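# Move the latched lever into notch 4

## Task

Put the lever into the notch labelled 4 on the little number plates, with the latch fully seated in that notch. Squeezing the red bar next to the handle frees the latch so the lever can move.

## Robot and tools

Robot and views. There is one seven-joint arm carrying a five-finger right hand. Images come from cam_high, cam_low and cam_wrist, each 672x504 pixels. cam_wrist is a fisheye on the hand, and its picture can lag a little while the arm moves. Each result also gives calibration numbers for the cameras.

Frame. All poses and offsets use the scene frame. Its origin is on the table top below the arm base, +z is up, and +y is to the left when you face along +x. Positions are in metres, orientation is a quaternion in w,x,y,z order, and velocities are in m/s and rad/s. The printed hand pose can be wrong by a few centimetres.

Hand point. This is the controlled point. It sits 0.15 m out from the wrist flange along the fingers and 0.05 m in front of the palm. Its +z runs along the straight fingers, +y points out of the palm, and +x runs across the palm away from the thumb. Straight fingers reach about 0.06 to 0.07 m past the point, and their centre lines are 0.06 m behind it along -y. On the little-finger side a wrist bracket sticks out up to 0.10 m and can strike things.

Row of 14 numbers, all in [-1, 1], in this order: dx, dy, dz, rx, ry, rz, little, ring, middle, index, thumb_bend, thumb_turn, force_limit, speed. There is a single row per step and no per-arm split. The first six are an offset, not a pose. They are measured along the scene axes from the Hand target that holds when the action or move begins, and 1.0 equals 0.6 m or 180 degrees. rx, ry, rz form one rotation vector about the Hand target position. Finger numbers are absolute targets: +1 is straight or open and -1 is curled. For thumb_bend, -1 is fully bent. For thumb_turn, -1 puts the thumb in front of the palm opposite the fingers and +1 puts it beside the palm. force_limit runs from about 0 N at -1 to 10 N at +1, or 15 N for the two thumb motors. speed rises from nearly zero at -1 to full at +0.48 and stays full up to +1. Always resend your current six hand numbers plus force_limit and speed, because a 0 there counts as a command.

execute_actions: actions is a list of actions. Each action is a list of up to 15 rows, and each row lasts one 1/30 s step. A short action repeats its final row. Every row in an action is counted from that action's starting Hand target, so sending the same offset again moves further. Sending an empty list just returns the state and images. cameras selects the images: omit it or use ["all"] for all of them, or [] for none.

move: target is one row or a list of up to 15 rows, all offsets from the same starting Hand target. The path is straight. speed is in m/s, from 0.002 to 2.2 with a default of 0.25, and turning is capped at twice that in rad/s. blend, in metres, rounds corners in a list. stop_force, from 3 to 120 N, ends the path when the wrist sensor feels that much push against the direction of travel. zero=true (the default) rezeroes the sensor first, and false keeps the old zero. Do not use stop_force when backing off a contact or when the move turns the hand. blocking=false returns after about 0.5 s while the move continues, and it cannot be combined with stop_force. The result adds a move: line. done means the hand is within 3 mm and 2 degrees of the target. Other outcomes are off_target, moving, held or fault, and limits=paced or limits=held tell you a limit clipped or withheld the motion. None of these outcomes tells you whether anything is being touched.

Other tools. wait takes seconds (0 to 10) and holds the last command. stop brakes a running move. zoom_image takes camera and region [x0, y0, x1, y1] in pixels, at most 504x504. show_instructions shows the reference images. zero_wrist_force rezeroes the wrist sensor. clear_fault clears a torque or force fault that a result has already reported. finished_scene takes scene, the current scene number, and cannot be undone.

Motion notes. On every step the commanded orientation is limited to 32 degrees away from the measured one. Hand target in a result is your last command after that limit, and your next offsets start from it. The hand often stops short of it. If so, send the missing distance as an offset. To stop pressing on something, command back past the hand's actual position. Large turns can swing the elbow.

Gripping. With thumb_turn near -1 the hand can close around objects about 0.035 to 0.065 m thick, or a handle as thin as about 0.025 m. A motor only moves when its own target changes. To tighten, raise force_limit and send a more closed target than hand_measured. Close slowly (speed about -0.94) for a soft grip. The result lines hand_measured, hand_stopped_by (moving, target, force, stalled or fault) and hand_load_n list the motors in row order. A lost grip shows up only as hand_load_n falling toward 0.

Forces and faults. Wrist force and torque lines are in the flange's own axes. If contact torque reaches a joint limit you get a TORQUE FAULT: waist and shoulder 115 N m, upper arm roll and elbow 60.1, the three wrist joints 36.6. Any outside force of 150 N or more gives a FORCE FAULT. Either one stops the arm until you call clear_fault. Holding loads or stretching toward unreachable poses heats the motors. MOTOR HOT appears at 65 C, and at 80 C the brakes lock for 30 to 60 s.

What to avoid. Do not strike the lever hard, shove it hard, drop or fling it, or let it go while it is still moving. Keep finger loads moderate. For this job, find the red bar and the number plates in the images. Hold the handle and press the red bar to free the latch. Swing the lever slowly to the notch your task names, then let the bar go so the latch seats completely. Release gently and move the hand away, and check that the lever stays in place before calling finished_scene.

Each tool is called after ">>>" by a JSON object that holds its "fn" and its "kwargs", one argument or row to a line.

Reference images:

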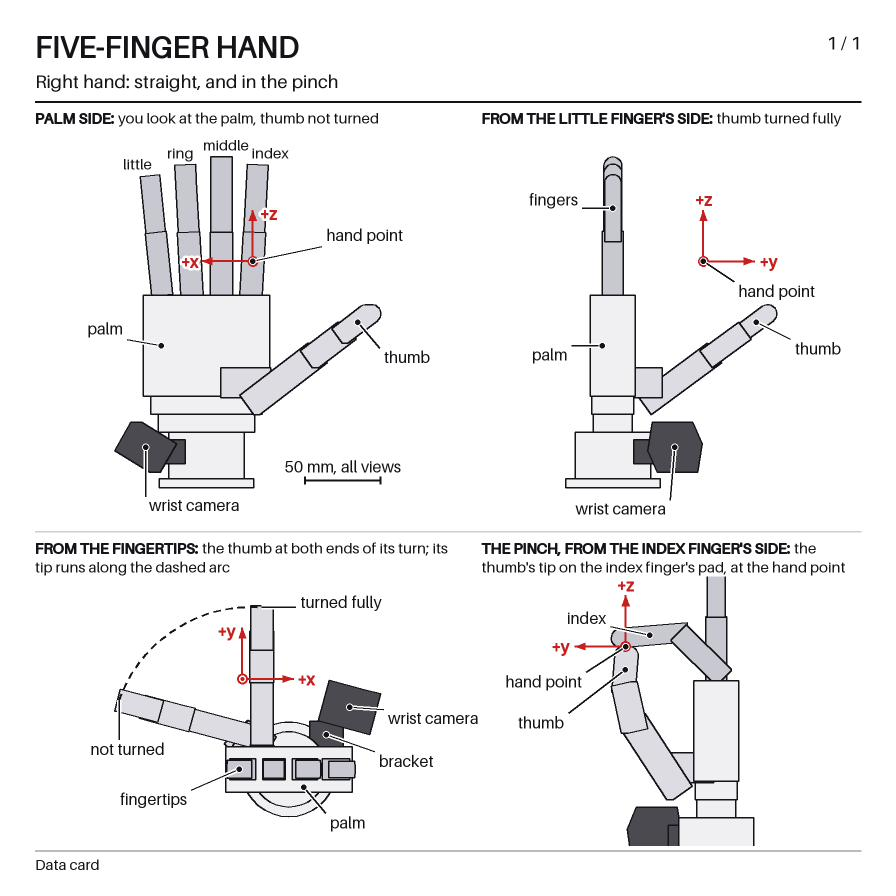

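## Session

>>> {"fn": "execute_actions", "kwargs": {
  "actions": []
}}

Scene clock: 0.00 s.
end_effector_position=(+0.4546, -0.2745, +0.2768) hand_measured=(+1.000, +1.000, +1.000, +1.000, +1.000, +1.000) hand_load_n=(+0.0, +0.0, +0.0, +0.0, +0.0, -0.5) hand_stopped_by=(target, target, target, target, target, target) hand_force_limit=0.00 hand_speed=-0.80 end_effector_quat_wxyz=(-0.205, +0.747, -0.632, +0.007)
Joint positions: [-1.183 -0.558 0.809 1.778 0.018 0.72 -2.223]
Joint velocities: within noise
Joint torques (N m): no reading
External joint torques (N m): no reading
Motor temperatures (°C): [33 29 37 37 39 42 37]
Wrist force (N): no reading
Wrist torque (N m): no reading
Wrist force, peak (N): no reading
Hand target: +0.4546, -0.2745, +0.2768; -0.205, +0.747, -0.632, +0.007

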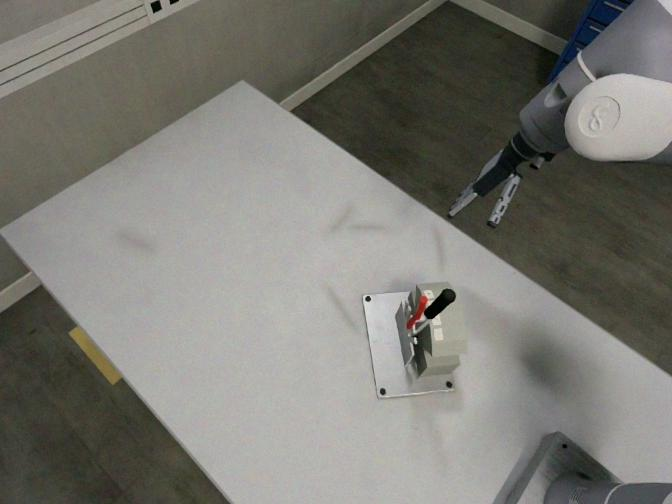

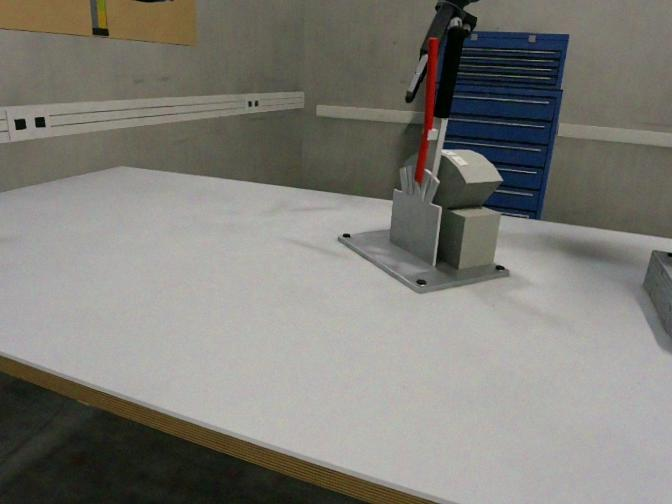

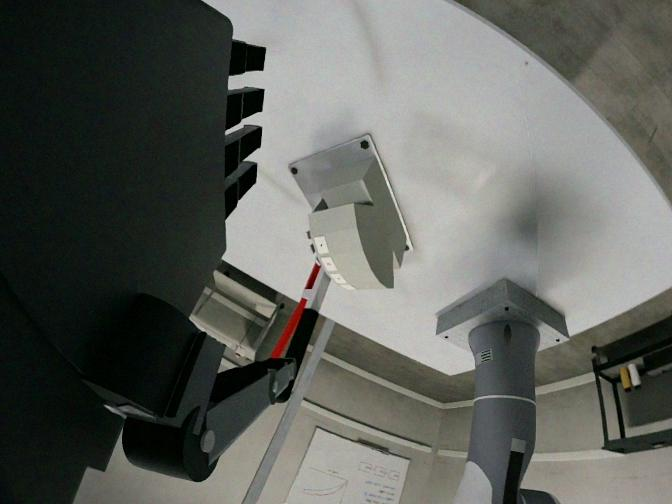

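>>> {"fn": "zoom_image", "kwargs": {
  "camera": "cam_high",
  "region": [340, 260, 500, 420]
}}

>>> {"fn": "zoom_image", "kwargs": {
  "camera": "cam_low",
  "region": [320, 20, 540, 300]
}}

>>> {"fn": "zoom_image", "kwargs": {
  "camera": "cam_wrist",
  "region": [250, 120, 430, 400]
}}

Scaled by 3.150.

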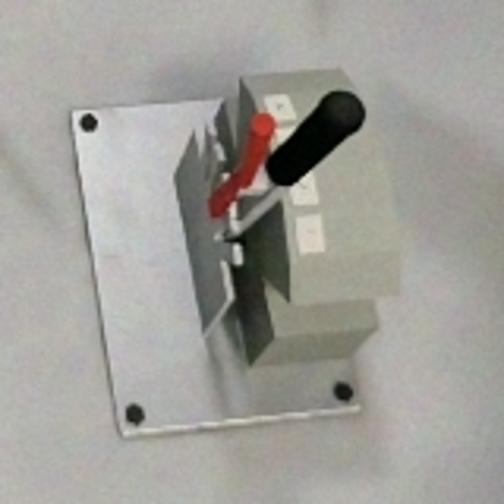

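Scaled by 1.800.

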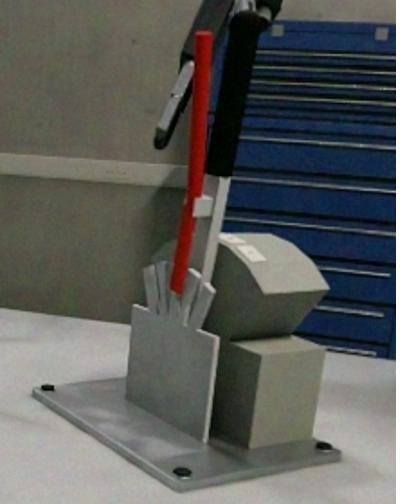

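Scaled by 1.800 from the camera's 672x504 image, which has a finer 960x720 frame.

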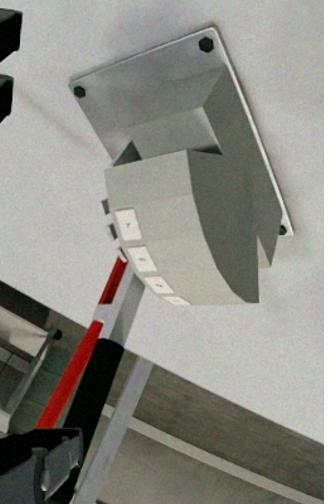

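>>> {"fn": "zoom_image", "kwargs": {
  "camera": "cam_wrist",
  "region": [300, 220, 360, 300]
}}

>>> {"fn": "zoom_image", "kwargs": {
  "camera": "cam_high",
  "region": [395, 275, 455, 350]
}}

>>> {"fn": "zoom_image", "kwargs": {
  "camera": "cam_low",
  "region": [380, 110, 480, 220]
}}

Scaled by 6.300 from the camera's 672x504 image, which has a finer 960x720 frame.

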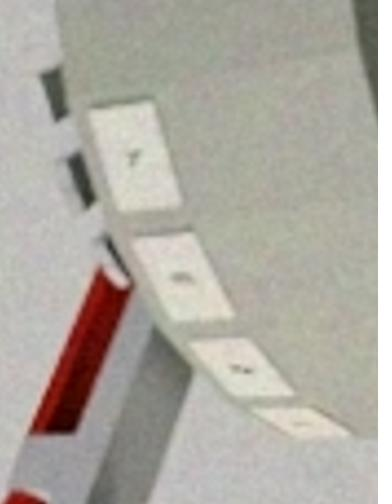

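Scaled by 6.720.

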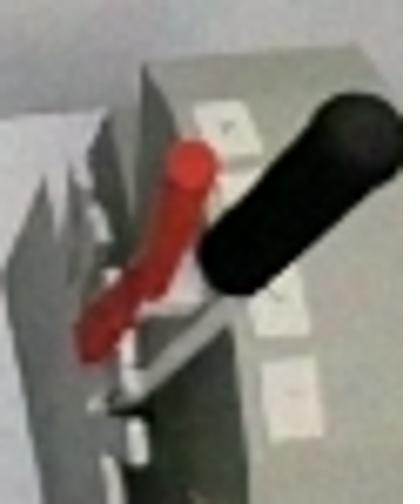

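Scaled by 4.582.

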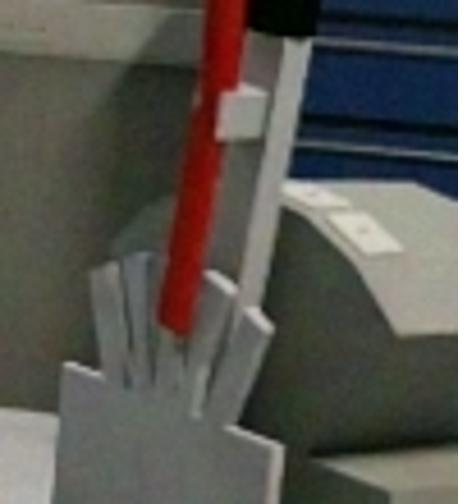

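>>> {"fn": "move", "kwargs": {
  "target": [
    [0.2,0.1,0.32,0.12,0.1,0.09,1,1,1,1,1,1,-0.5,0],
    [0.18,0.42,0.34,0.334,0.277,0.26,1,1,1,1,1,1,-0.5,0],
    [0.08,0.6,0.22,0.334,0.277,0.26,1,1,1,1,1,1,-0.5,0]
  ],
  "blend": 0.04,
  "speed": 0.3
}}

Scene clock: 14.73 s.
end_effector_position=(+0.5027, +0.0855, +0.4089) hand_measured=(+1.000, +1.000, +1.000, +1.000, +1.000, +1.000) hand_load_n=(+0.0, +0.0, +0.0, +0.0, +0.0, +0.0) hand_stopped_by=(target, target, target, target, target, target) hand_force_limit=-0.50 hand_speed=0.00 end_effector_quat_wxyz=(-0.252, +0.662, -0.252, -0.660)
Joint positions: [-0.511 -1.407 1.246 0.798 0.276 -0.596 -1.709]
Joint velocities: within noise
Joint torques (N m): [-0.31 62.46 23.74 -9.08 3.98 -0.3 -0.3]
External joint torques (N m): [-0.21 0.76 -0.15 -0.49 -0.7 0.08 0.32]
Motor temperatures (°C): [33 30 37 38 39 42 37]
Wrist force (N): [-2.2 0.7 3.2]
Wrist torque (N m): [-0.29 0.03 -0.10]
Wrist force, peak (N): [-1.0 -0.1 4.7]
Hand target: +0.5026, +0.0855, +0.4088; -0.251, +0.662, -0.252, -0.660
Off the commanded pose: 0.000 m, 0 deg.
move: done
camera_calibration:
cam_wrist: T_world_to_cam=[[-0.64011, -0.734329, -0.225876, 0.475934], [0.313603, -0.51813, 0.795735, -0.452348], [-0.701365, 0.438522, 0.561948, 0.19764], [0, 0, 0, 1]] pos_world=[0.585125, 0.0284472, 0.356388]

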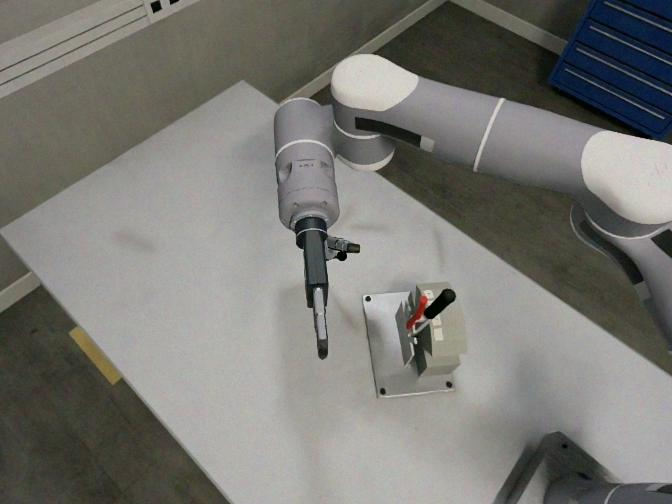

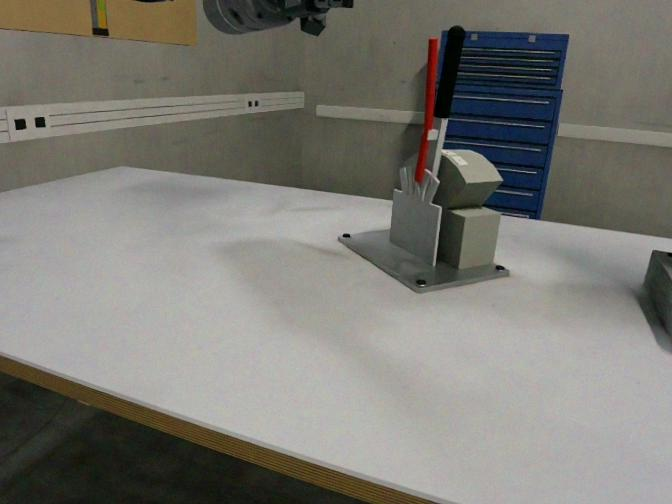

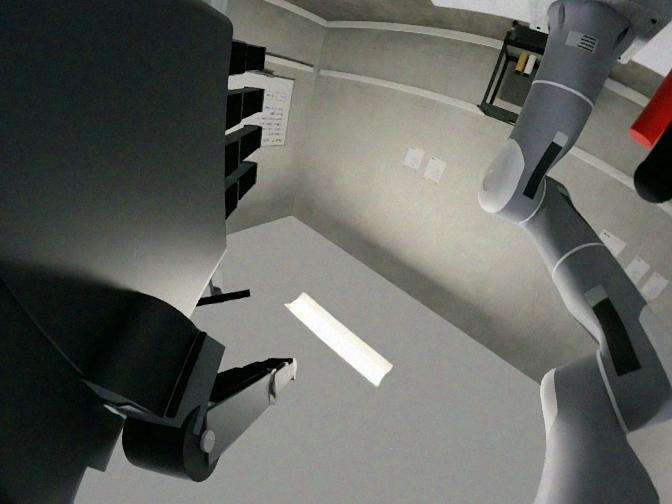

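>>> {"fn": "move", "kwargs": {
  "target": [
    [-0.053,-0.021,-0.173,0,0,0,1,1,1,1,1,1,-0.5,0],
    [-0.143,-0.122,-0.173,0,0,0,1,1,1,1,1,1,-0.5,0]
  ],
  "blend": [0.02,0],
  "speed": 0.15
}}

>>> {"fn": "zoom_image", "kwargs": {
  "camera": "cam_high",
  "region": [300, 200, 500, 400]
}}

>>> {"fn": "zoom_image", "kwargs": {
  "camera": "cam_low",
  "region": [320, 0, 540, 220]
}}

Scene clock: 20.57 s.
end_effector_position=(+0.4169, +0.0122, +0.3050) hand_measured=(+1.000, +1.000, +1.000, +1.000, +1.000, +1.000) hand_load_n=(+0.0, +0.0, +0.0, +0.0, +0.0, +0.0) hand_stopped_by=(target, target, target, target, target, target) hand_force_limit=-0.50 hand_speed=0.00 end_effector_quat_wxyz=(-0.251, +0.662, -0.252, -0.660)
Joint positions: [-0.732 -1.424 1.135 1.103 0.159 -0.529 -1.937]
Joint velocities: within noise
Joint torques (N m): [-0.23 56.6 26.63 -8.32 2.65 -0.97 -0.34]
External joint torques (N m): [-0.18 0.52 -0.16 -0.42 -0.14 0.36 0.36]
Motor temperatures (°C): [33 30 37 38 39 42 37]
Wrist force (N): [-2.2 0.6 3.0]
Wrist torque (N m): [-0.28 0.03 -0.10]
Wrist force, peak (N): [-4.1 0.2 3.0]
Hand target: +0.4168, +0.0123, +0.3050; -0.251, +0.662, -0.252, -0.660
Off the commanded pose: 0.000 m, 0 deg.
move: done
camera_calibration:
cam_wrist: T_world_to_cam=[[-0.639933, -0.734559, -0.225629, 0.343493], [0.313761, -0.517808, 0.795882, -0.380814], [-0.701455, 0.438518, 0.561839, 0.227995], [0, 0, 0, 1]] pos_world=[0.499226, -0.0448527, 0.252488]

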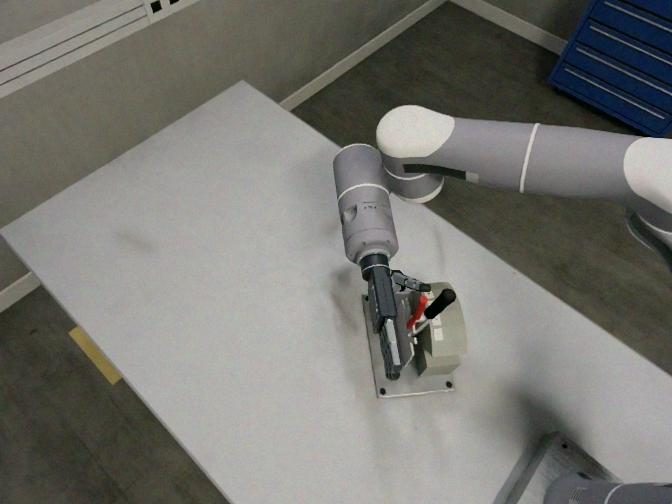

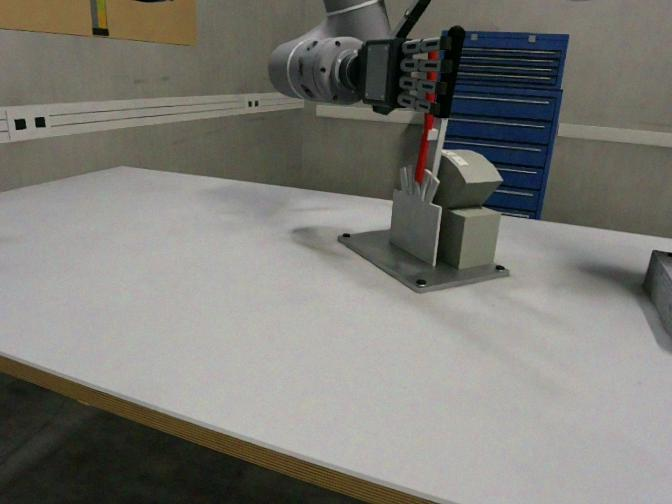

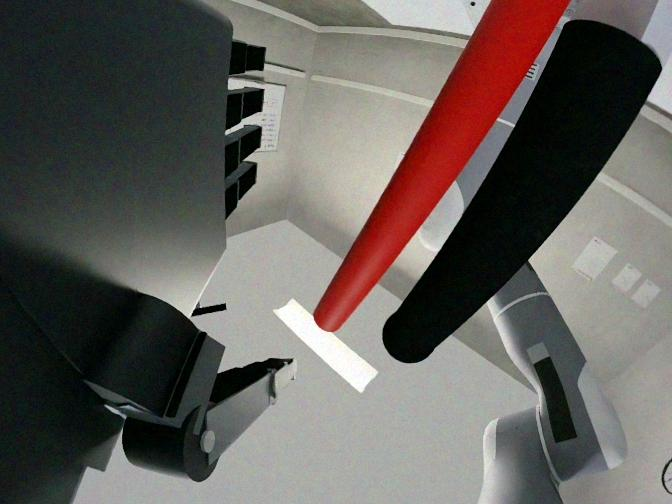

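Scaled by 2.520.

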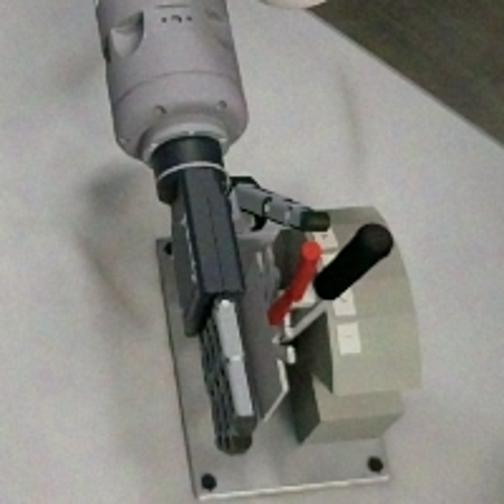

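Scaled by 2.291.

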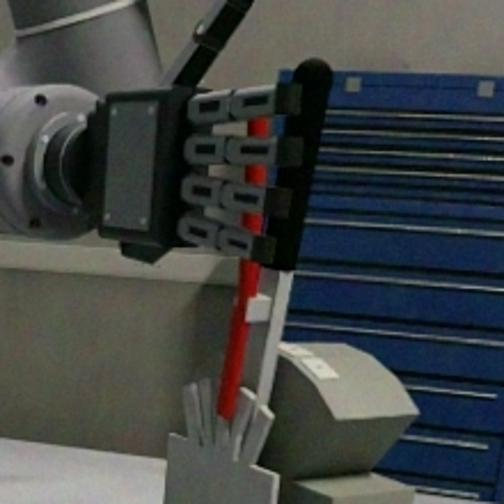

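>>> {"fn": "move", "kwargs": {
  "target": [-0.041,-0.046,0,0,0,0,1,1,1,1,1,1,-0.5,0],
  "speed": 0.08,
  "stop_force": 5,
  "cameras": []
}}

>>> {"fn": "move", "kwargs": {
  "target": [0,0,0,0,0,0,-0.5,-0.5,-0.5,-0.5,1,1,-0.6,-0.3]
}}

>>> {"fn": "zoom_image", "kwargs": {
  "camera": "cam_low",
  "region": [320, 0, 540, 220]
}}

>>> {"fn": "zoom_image", "kwargs": {
  "camera": "cam_high",
  "region": [350, 240, 480, 370]
}}

Scene clock: 23.63 s.
end_effector_position=(+0.3923, -0.0153, +0.3050) hand_measured=(+1.000, +1.000, +1.000, +1.000, +1.000, +1.000) hand_load_n=(+0.0, +0.0, +0.0, +0.0, -0.5, +0.0) hand_stopped_by=(target, target, target, target, target, target) hand_force_limit=-0.50 hand_speed=0.00 end_effector_quat_wxyz=(-0.252, +0.662, -0.252, -0.660)
Joint positions: [-0.805 -1.402 1.125 1.165 0.146 -0.544 -1.962]
Joint velocities: within noise
Joint torques (N m): [-0.09 54.87 26.95 -8.52 2.7 -0.95 -0.26]
External joint torques (N m): [-0.24 0.69 -0.19 -0.24 -0.26 0.3 0.28]
Motor temperatures (°C): [33 30 37 38 39 42 37]
Wrist force (N): [-2.2 0.5 3.1]
Wrist torque (N m): [-0.30 0.03 -0.10]
Wrist force, peak (N): [-2.2 1.6 3.5]
Hand target: +0.3922, -0.0153, +0.3050; -0.251, +0.662, -0.252, -0.660
Off the commanded pose: 0.000 m, 0 deg.
move: done
No camera images: "cameras" was empty.

Scene clock: 24.70 s.
end_effector_position=(+0.3923, -0.0153, +0.3050) hand_measured=(-0.500, -0.500, -0.500, -0.500, +1.000, +1.000) hand_load_n=(+0.0, +0.0, +0.0, +0.0, +0.0, +0.0) hand_stopped_by=(target, target, target, target, target, target) hand_force_limit=-0.60 hand_speed=-0.30 end_effector_quat_wxyz=(-0.252, +0.662, -0.252, -0.660)
Joint positions: [-0.805 -1.402 1.125 1.165 0.146 -0.544 -1.962]
Joint velocities: within noise
Joint torques (N m): [-0.17 54.8 26.92 -8.57 2.83 -0.94 -0.19]
External joint torques (N m): [-0.16 0.78 -0.18 -0.2 -0.4 0.29 0.23]
Motor temperatures (°C): [33 30 37 38 39 42 37]
Wrist force (N): [-2.1 0.5 3.2]
Wrist torque (N m): [-0.30 0.00 -0.11]
Wrist force, peak (N): [-2.2 0.5 3.3]
Hand target: +0.3922, -0.0153, +0.3050; -0.251, +0.662, -0.252, -0.660
Off the commanded pose: 0.000 m, 0 deg.
move: done
camera_calibration:
cam_wrist: T_world_to_cam=[[-0.6401, -0.734444, -0.22553, 0.30754], [0.313804, -0.517872, 0.795824, -0.387397], [-0.701284, 0.438635, 0.561962, 0.222739], [0, 0, 0, 1]] pos_world=[0.474626, -0.0724524, 0.252489]

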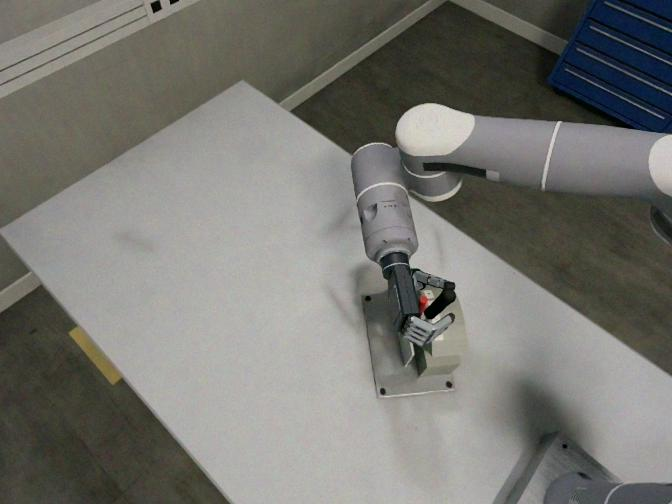

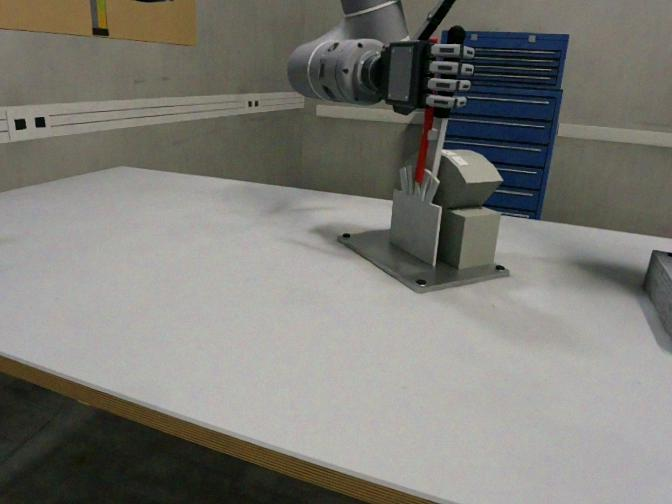

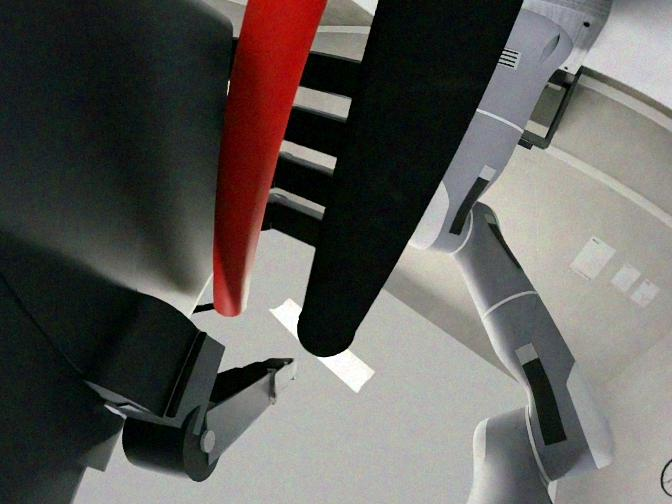

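Scaled by 2.291.

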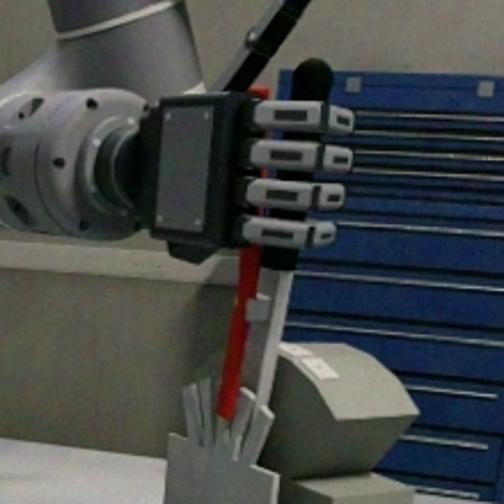

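Scaled by 3.877.

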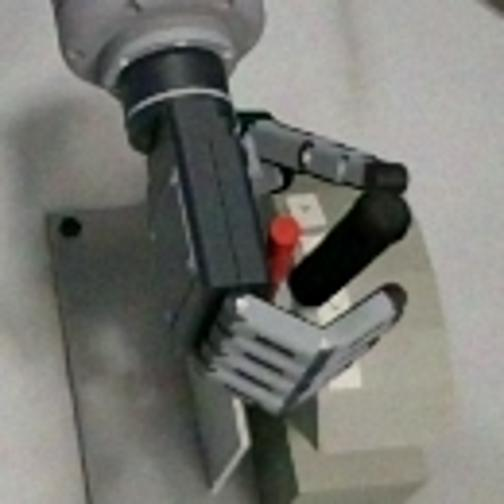

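>>> {"fn": "move", "kwargs": {
  "target": [-0.05,-0.056,0,0,0,0,-0.5,-0.5,-0.5,-0.5,1,1,-0.6,-0.3],
  "speed": 0.02,
  "stop_force": 10
}}

>>> {"fn": "zoom_image", "kwargs": {
  "camera": "cam_low",
  "region": [380, 30, 490, 220]
}}

>>> {"fn": "zoom_image", "kwargs": {
  "camera": "cam_high",
  "region": [390, 270, 470, 350]
}}

Scene clock: 27.13 s.
end_effector_position=(+0.3833, -0.0250, +0.3054) hand_measured=(-0.500, -0.500, -0.500, -0.500, +1.000, +1.000) hand_load_n=(+0.0, +0.0, +0.0, +0.0, +0.0, -0.5) hand_stopped_by=(target, target, target, target, target, target) hand_force_limit=-0.60 hand_speed=-0.30 end_effector_quat_wxyz=(-0.252, +0.661, -0.252, -0.660)
Joint positions: [-0.831 -1.394 1.123 1.187 0.141 -0.551 -1.971]
Joint velocities: within noise
Joint torques (N m): [-3.85 54.12 24.77 -7.93 1.15 -3.21 -0.68]
External joint torques (N m): [3.53 0.92 2.05 -0.85 1.25 2.54 0.72]
Motor temperatures (°C): [33 30 38 38 39 42 37]
Wrist force (N): [-3.8 -9.8 3.1]
Wrist torque (N m): [-0.74 0.06 -0.08]
Wrist force, peak (N): [-4.8 -9.5 3.4]
Hand target: +0.3829, -0.0258, +0.3050; -0.251, +0.662, -0.252, -0.660 (not the last commanded pose)
Off the commanded pose: 0.032 m, 0 deg.
move: contact
camera_calibration:
cam_wrist: T_world_to_cam=[[-0.640592, -0.733754, -0.226379, 0.295221], [0.313204, -0.518844, 0.795427, -0.389533], [-0.701103, 0.438642, 0.562182, 0.220374], [0, 0, 0, 1]] pos_world=[0.465624, -0.0821528, 0.252787]

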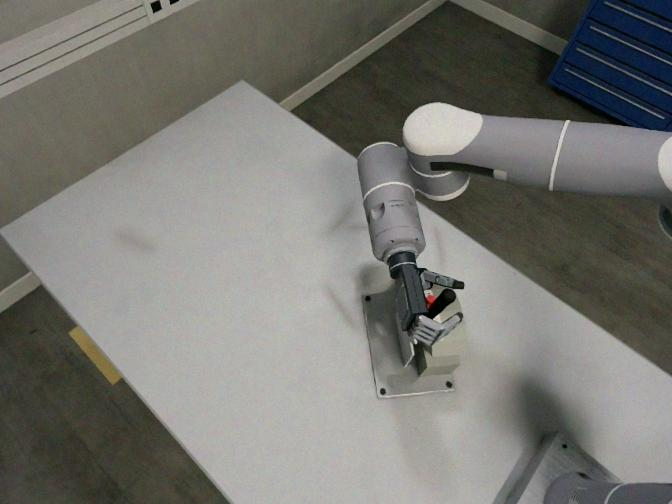

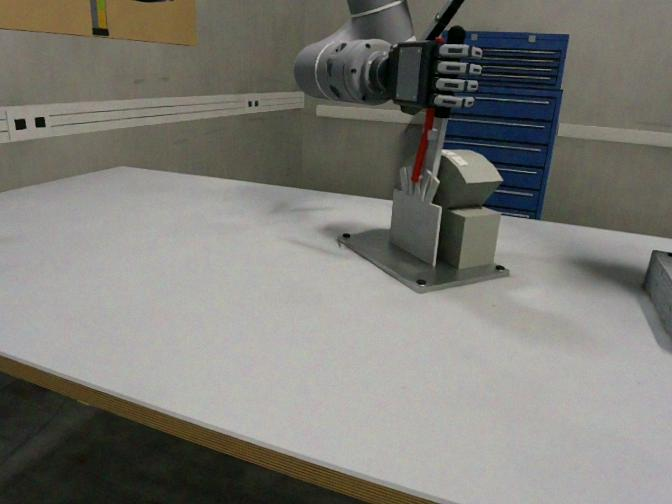

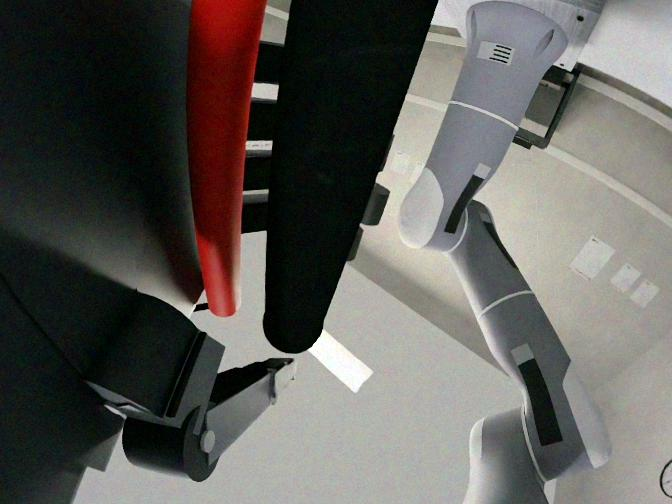

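Scaled by 2.653.

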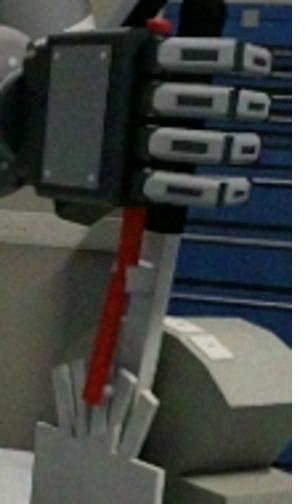

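Scaled by 6.300.

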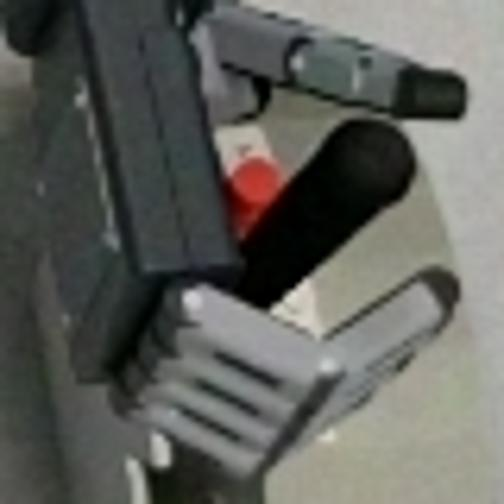

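>>> {"fn": "move", "kwargs": {
  "target": [-0.04,-0.0448,0,0,0,0,-0.5,-0.5,-0.5,-0.5,1,1,-0.6,-0.3],
  "speed": 0.02,
  "stop_force": 26,
  "zero": false
}}

>>> {"fn": "zoom_image", "kwargs": {
  "camera": "cam_low",
  "region": [380, 30, 490, 220]
}}

>>> {"fn": "zoom_image", "kwargs": {
  "camera": "cam_high",
  "region": [390, 270, 470, 350]
}}

Scene clock: 29.27 s.
end_effector_position=(+0.3782, -0.0305, +0.3056) hand_measured=(-0.500, -0.500, -0.500, -0.500, +1.000, +1.000) hand_load_n=(+0.0, +0.0, -0.5, +0.0, +0.0, +0.0) hand_stopped_by=(target, target, target, target, target, target) hand_force_limit=-0.60 hand_speed=-0.30 end_effector_quat_wxyz=(-0.253, +0.661, -0.252, -0.659)
Joint positions: [-0.847 -1.389 1.121 1.199 0.139 -0.553 -1.977]
Joint velocities: within noise
Joint torques (N m): [-10.71 54.02 21.21 -6.14 -1.53 -8.04 -1.21]
External joint torques (N m): [10.39 0.71 5.64 -2.66 3.92 7.36 1.25]
Motor temperatures (°C): [33 31 38 38 39 42 37]
Wrist force (N): [-2.4 -30.4 1.3]
Wrist torque (N m): [-1.86 0.06 -0.15]
Wrist force, peak (N): [-0.7 -35.1 2.2]
Hand target: +0.3770, -0.0323, +0.3051; -0.251, +0.662, -0.252, -0.660 (not the last commanded pose)
Off the commanded pose: 0.029 m, 0 deg.
move: contact
camera_calibration:
cam_wrist: T_world_to_cam=[[-0.64157, -0.732574, -0.227425, 0.288665], [0.311821, -0.519964, 0.795239, -0.390459], [-0.700824, 0.439286, 0.562026, 0.218982], [0, 0, 0, 1]] pos_world=[0.46042, -0.0877515, 0.253084]

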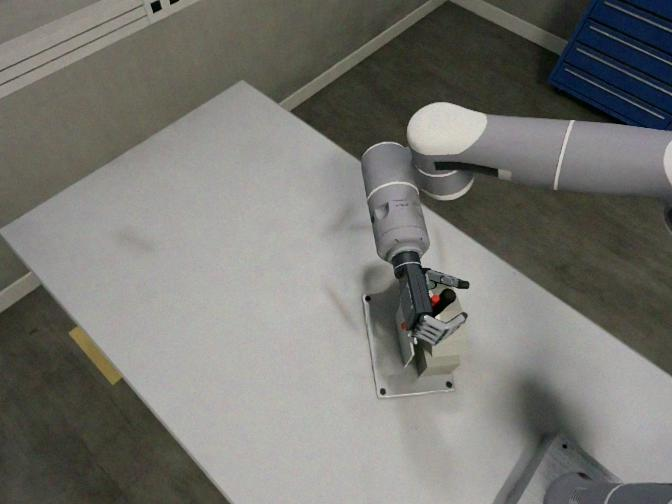

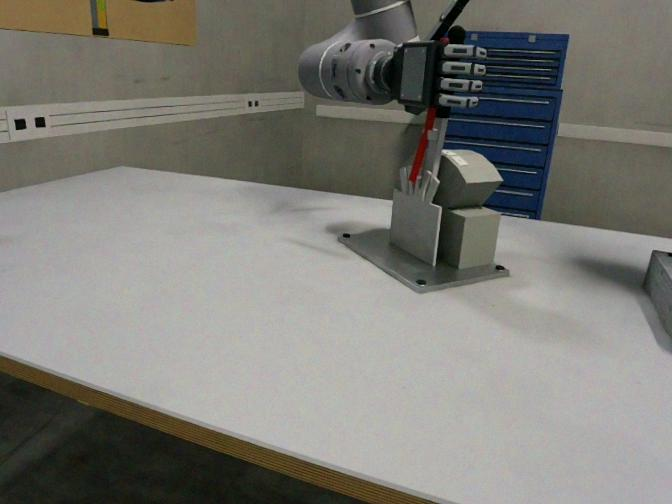

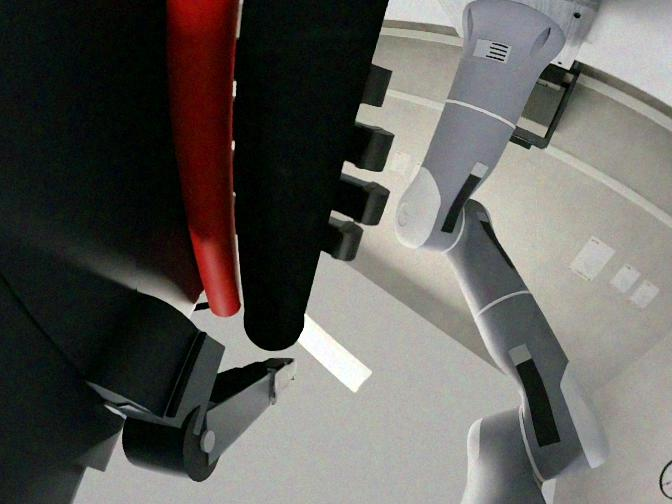

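Scaled by 2.653.

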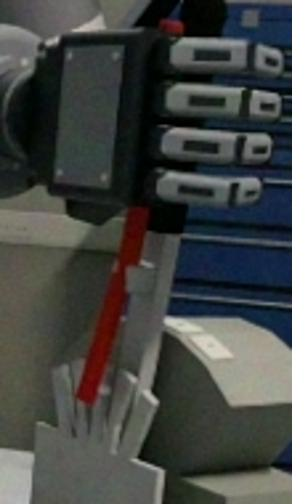

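Scaled by 6.300.

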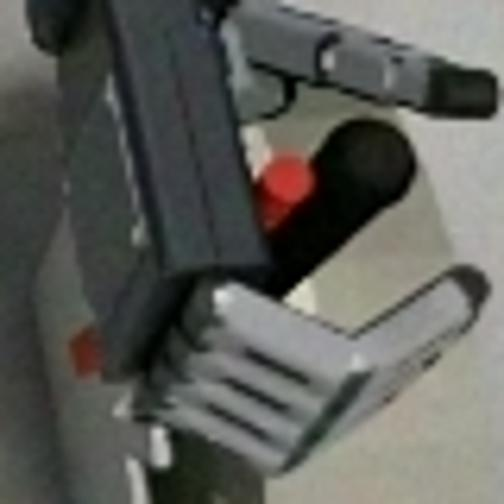

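>>> {"fn": "move", "kwargs": {
  "target": [0.062,-0.056,0,0.007,0.008,0,-0.5,-0.5,-0.5,-0.5,1,1,-0.6,-0.3],
  "speed": 0.04
}}

>>> {"fn": "zoom_image", "kwargs": {
  "camera": "cam_low",
  "region": [380, 30, 490, 220]
}}

>>> {"fn": "zoom_image", "kwargs": {
  "camera": "cam_high",
  "region": [390, 270, 470, 350]
}}

Scene clock: 32.47 s.
end_effector_position=(+0.4154, -0.0638, +0.3055) hand_measured=(-0.500, -0.500, -0.500, -0.500, +1.000, +1.000) hand_load_n=(+0.0, +0.0, +0.0, +0.0, -0.5, +0.0) hand_stopped_by=(target, target, target, target, target, target) hand_force_limit=-0.60 hand_speed=-0.30 end_effector_quat_wxyz=(-0.257, +0.650, -0.248, -0.671)
Joint positions: [-0.778 -1.46 1.118 0.966 0.151 -0.707 -1.941]
Joint velocities: within noise
Joint torques (N m): [-12.33 58.3 19.26 -9.44 -1.06 -7.86 -1.02]
External joint torques (N m): [12 1.56 5.3 0.46 3.79 7.12 1.06]
Motor temperatures (°C): [33 31 38 37 39 42 37]
Wrist force (N): [-3.6 -29.5 5.2]
Wrist torque (N m): [-1.96 0.01 -0.14]
Wrist force, peak (N): [-3.4 -30.6 6.1]
Hand target: +0.4142, -0.0659, +0.3051; -0.255, +0.650, -0.248, -0.671
Off the commanded pose: 0.003 m, 0 deg.
move: done
camera_calibration:
cam_wrist: T_world_to_cam=[[-0.646805, -0.727929, -0.227515, 0.290669], [0.331941, -0.53728, 0.775335, -0.422642], [-0.686628, 0.425969, 0.589145, 0.244634], [0, 0, 0, 1]] pos_world=[0.496272, -0.119697, 0.249696]

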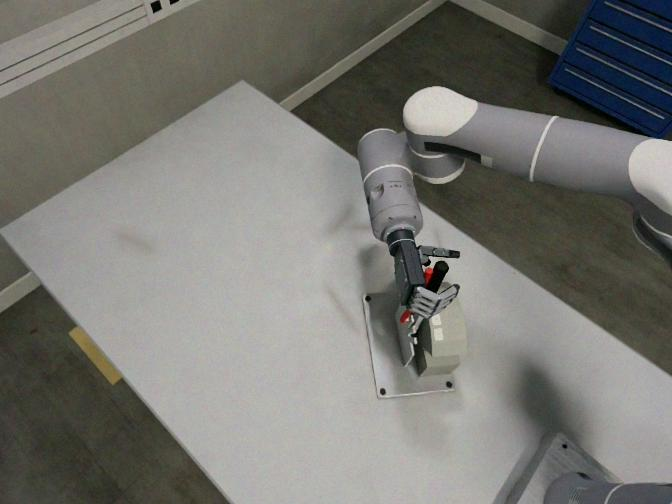

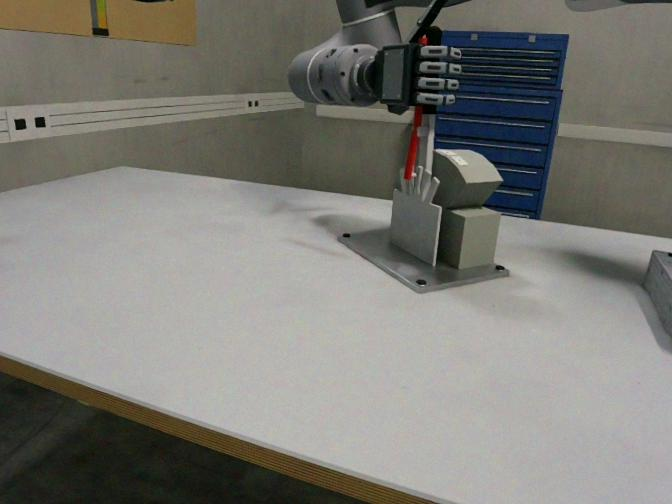

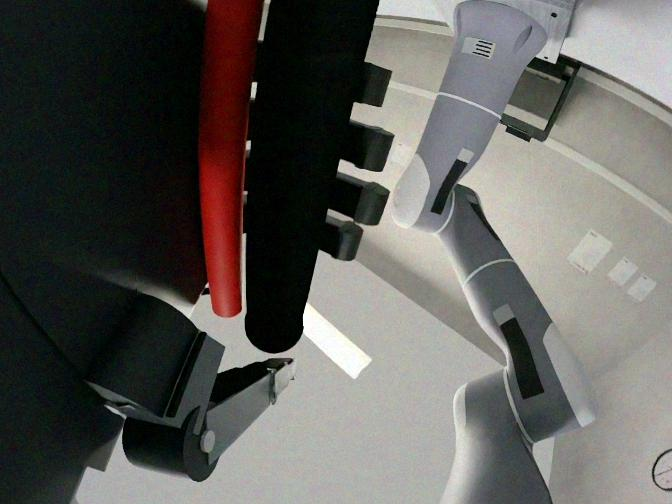

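Scaled by 2.653.

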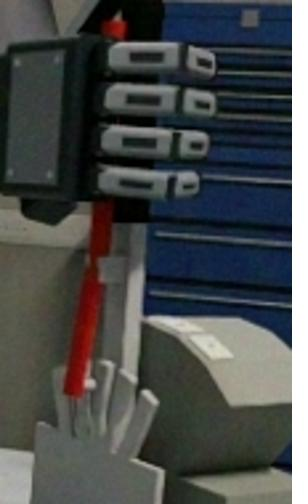

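Scaled by 6.300.

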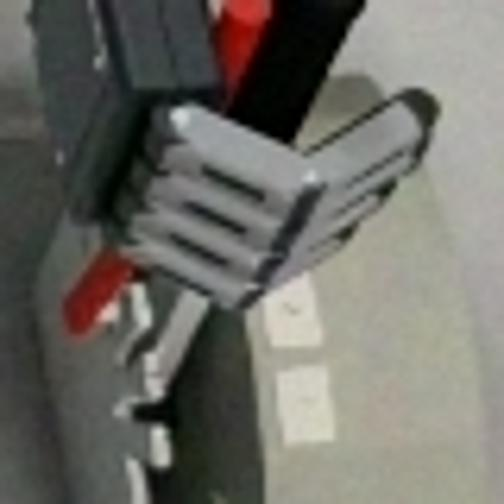

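>>> {"fn": "move", "kwargs": {
  "target": [0.068,-0.061,-0.015,0.030,0.033,0,-0.5,-0.5,-0.5,-0.5,1,1,-0.6,-0.3],
  "speed": 0.05
}}

>>> {"fn": "zoom_image", "kwargs": {
  "camera": "cam_low",
  "region": [370, 30, 480, 220]
}}

>>> {"fn": "zoom_image", "kwargs": {
  "camera": "cam_high",
  "region": [380, 250, 480, 350]
}}

Scene clock: 35.03 s.
end_effector_position=(+0.4563, -0.1003, +0.2966) hand_measured=(-0.500, -0.500, -0.500, -0.500, +1.000, +1.000) hand_load_n=(+0.0, +0.0, +0.0, +0.0, +0.0, +0.0) hand_stopped_by=(target, target, target, target, target, target) hand_force_limit=-0.60 hand_speed=-0.30 end_effector_quat_wxyz=(-0.274, +0.602, -0.229, -0.714)
Joint positions: [-0.656 -1.63 1.136 0.578 0.248 -0.963 -1.818]
Joint velocities: within noise
Joint torques (N m): [-14.32 61.79 14.44 -9.79 -0.15 -8.65 -1.16]
External joint torques (N m): [13.96 3.98 4.28 1.8 3.73 7.58 1.2]
Motor temperatures (°C): [33 31 38 37 39 42 37]
Wrist force (N): [-5.4 -30.3 5.9]
Wrist torque (N m): [-2.12 0.17 -0.23]
Wrist force, peak (N): [-7.9 -32.1 6.0]
Hand target: +0.4550, -0.1025, +0.2961; -0.273, +0.602, -0.229, -0.715
Off the commanded pose: 0.003 m, 0 deg.
move: done
camera_calibration:
cam_wrist: T_world_to_cam=[[-0.670035, -0.706892, -0.226622, 0.30101], [0.408054, -0.605755, 0.683046, -0.463165], [-0.620118, 0.365191, 0.694327, 0.225921], [0, 0, 0, 1]] pos_world=[0.530781, -0.150287, 0.227716]

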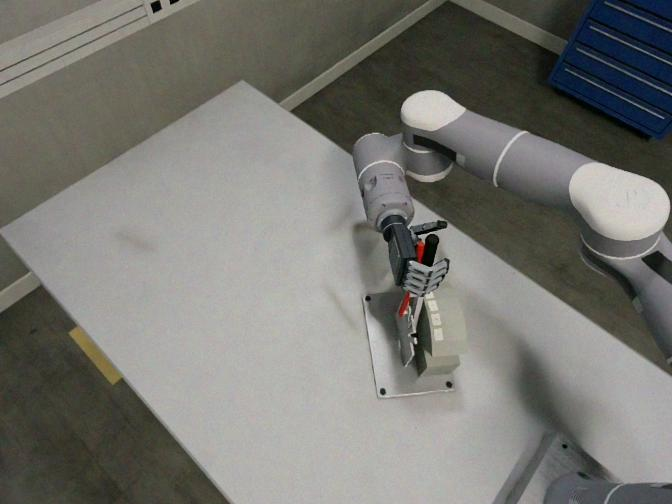

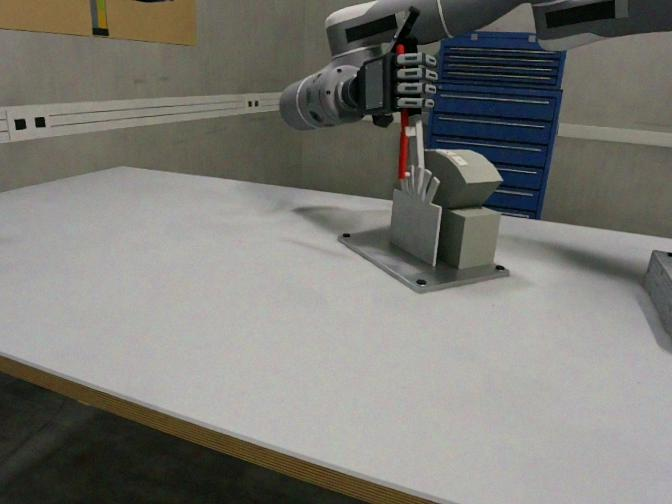

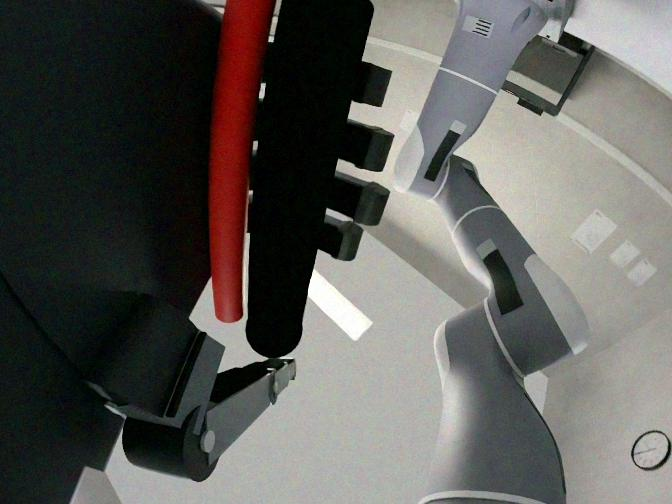

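Scaled by 2.653.

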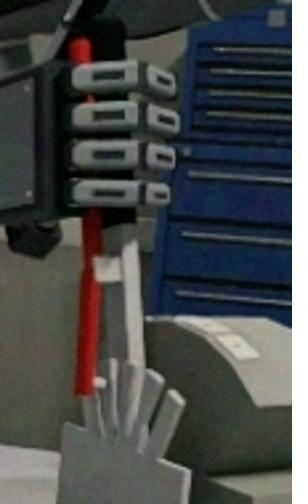

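Scaled by 5.040.

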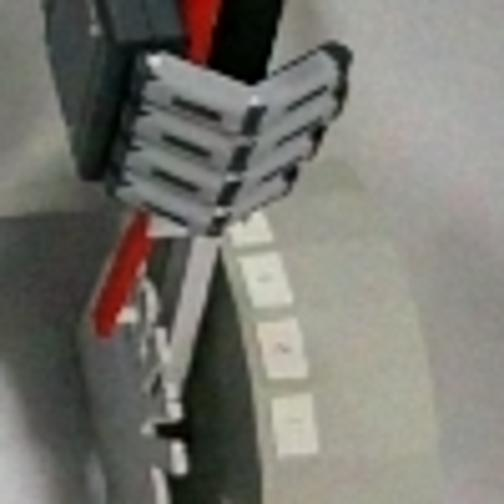

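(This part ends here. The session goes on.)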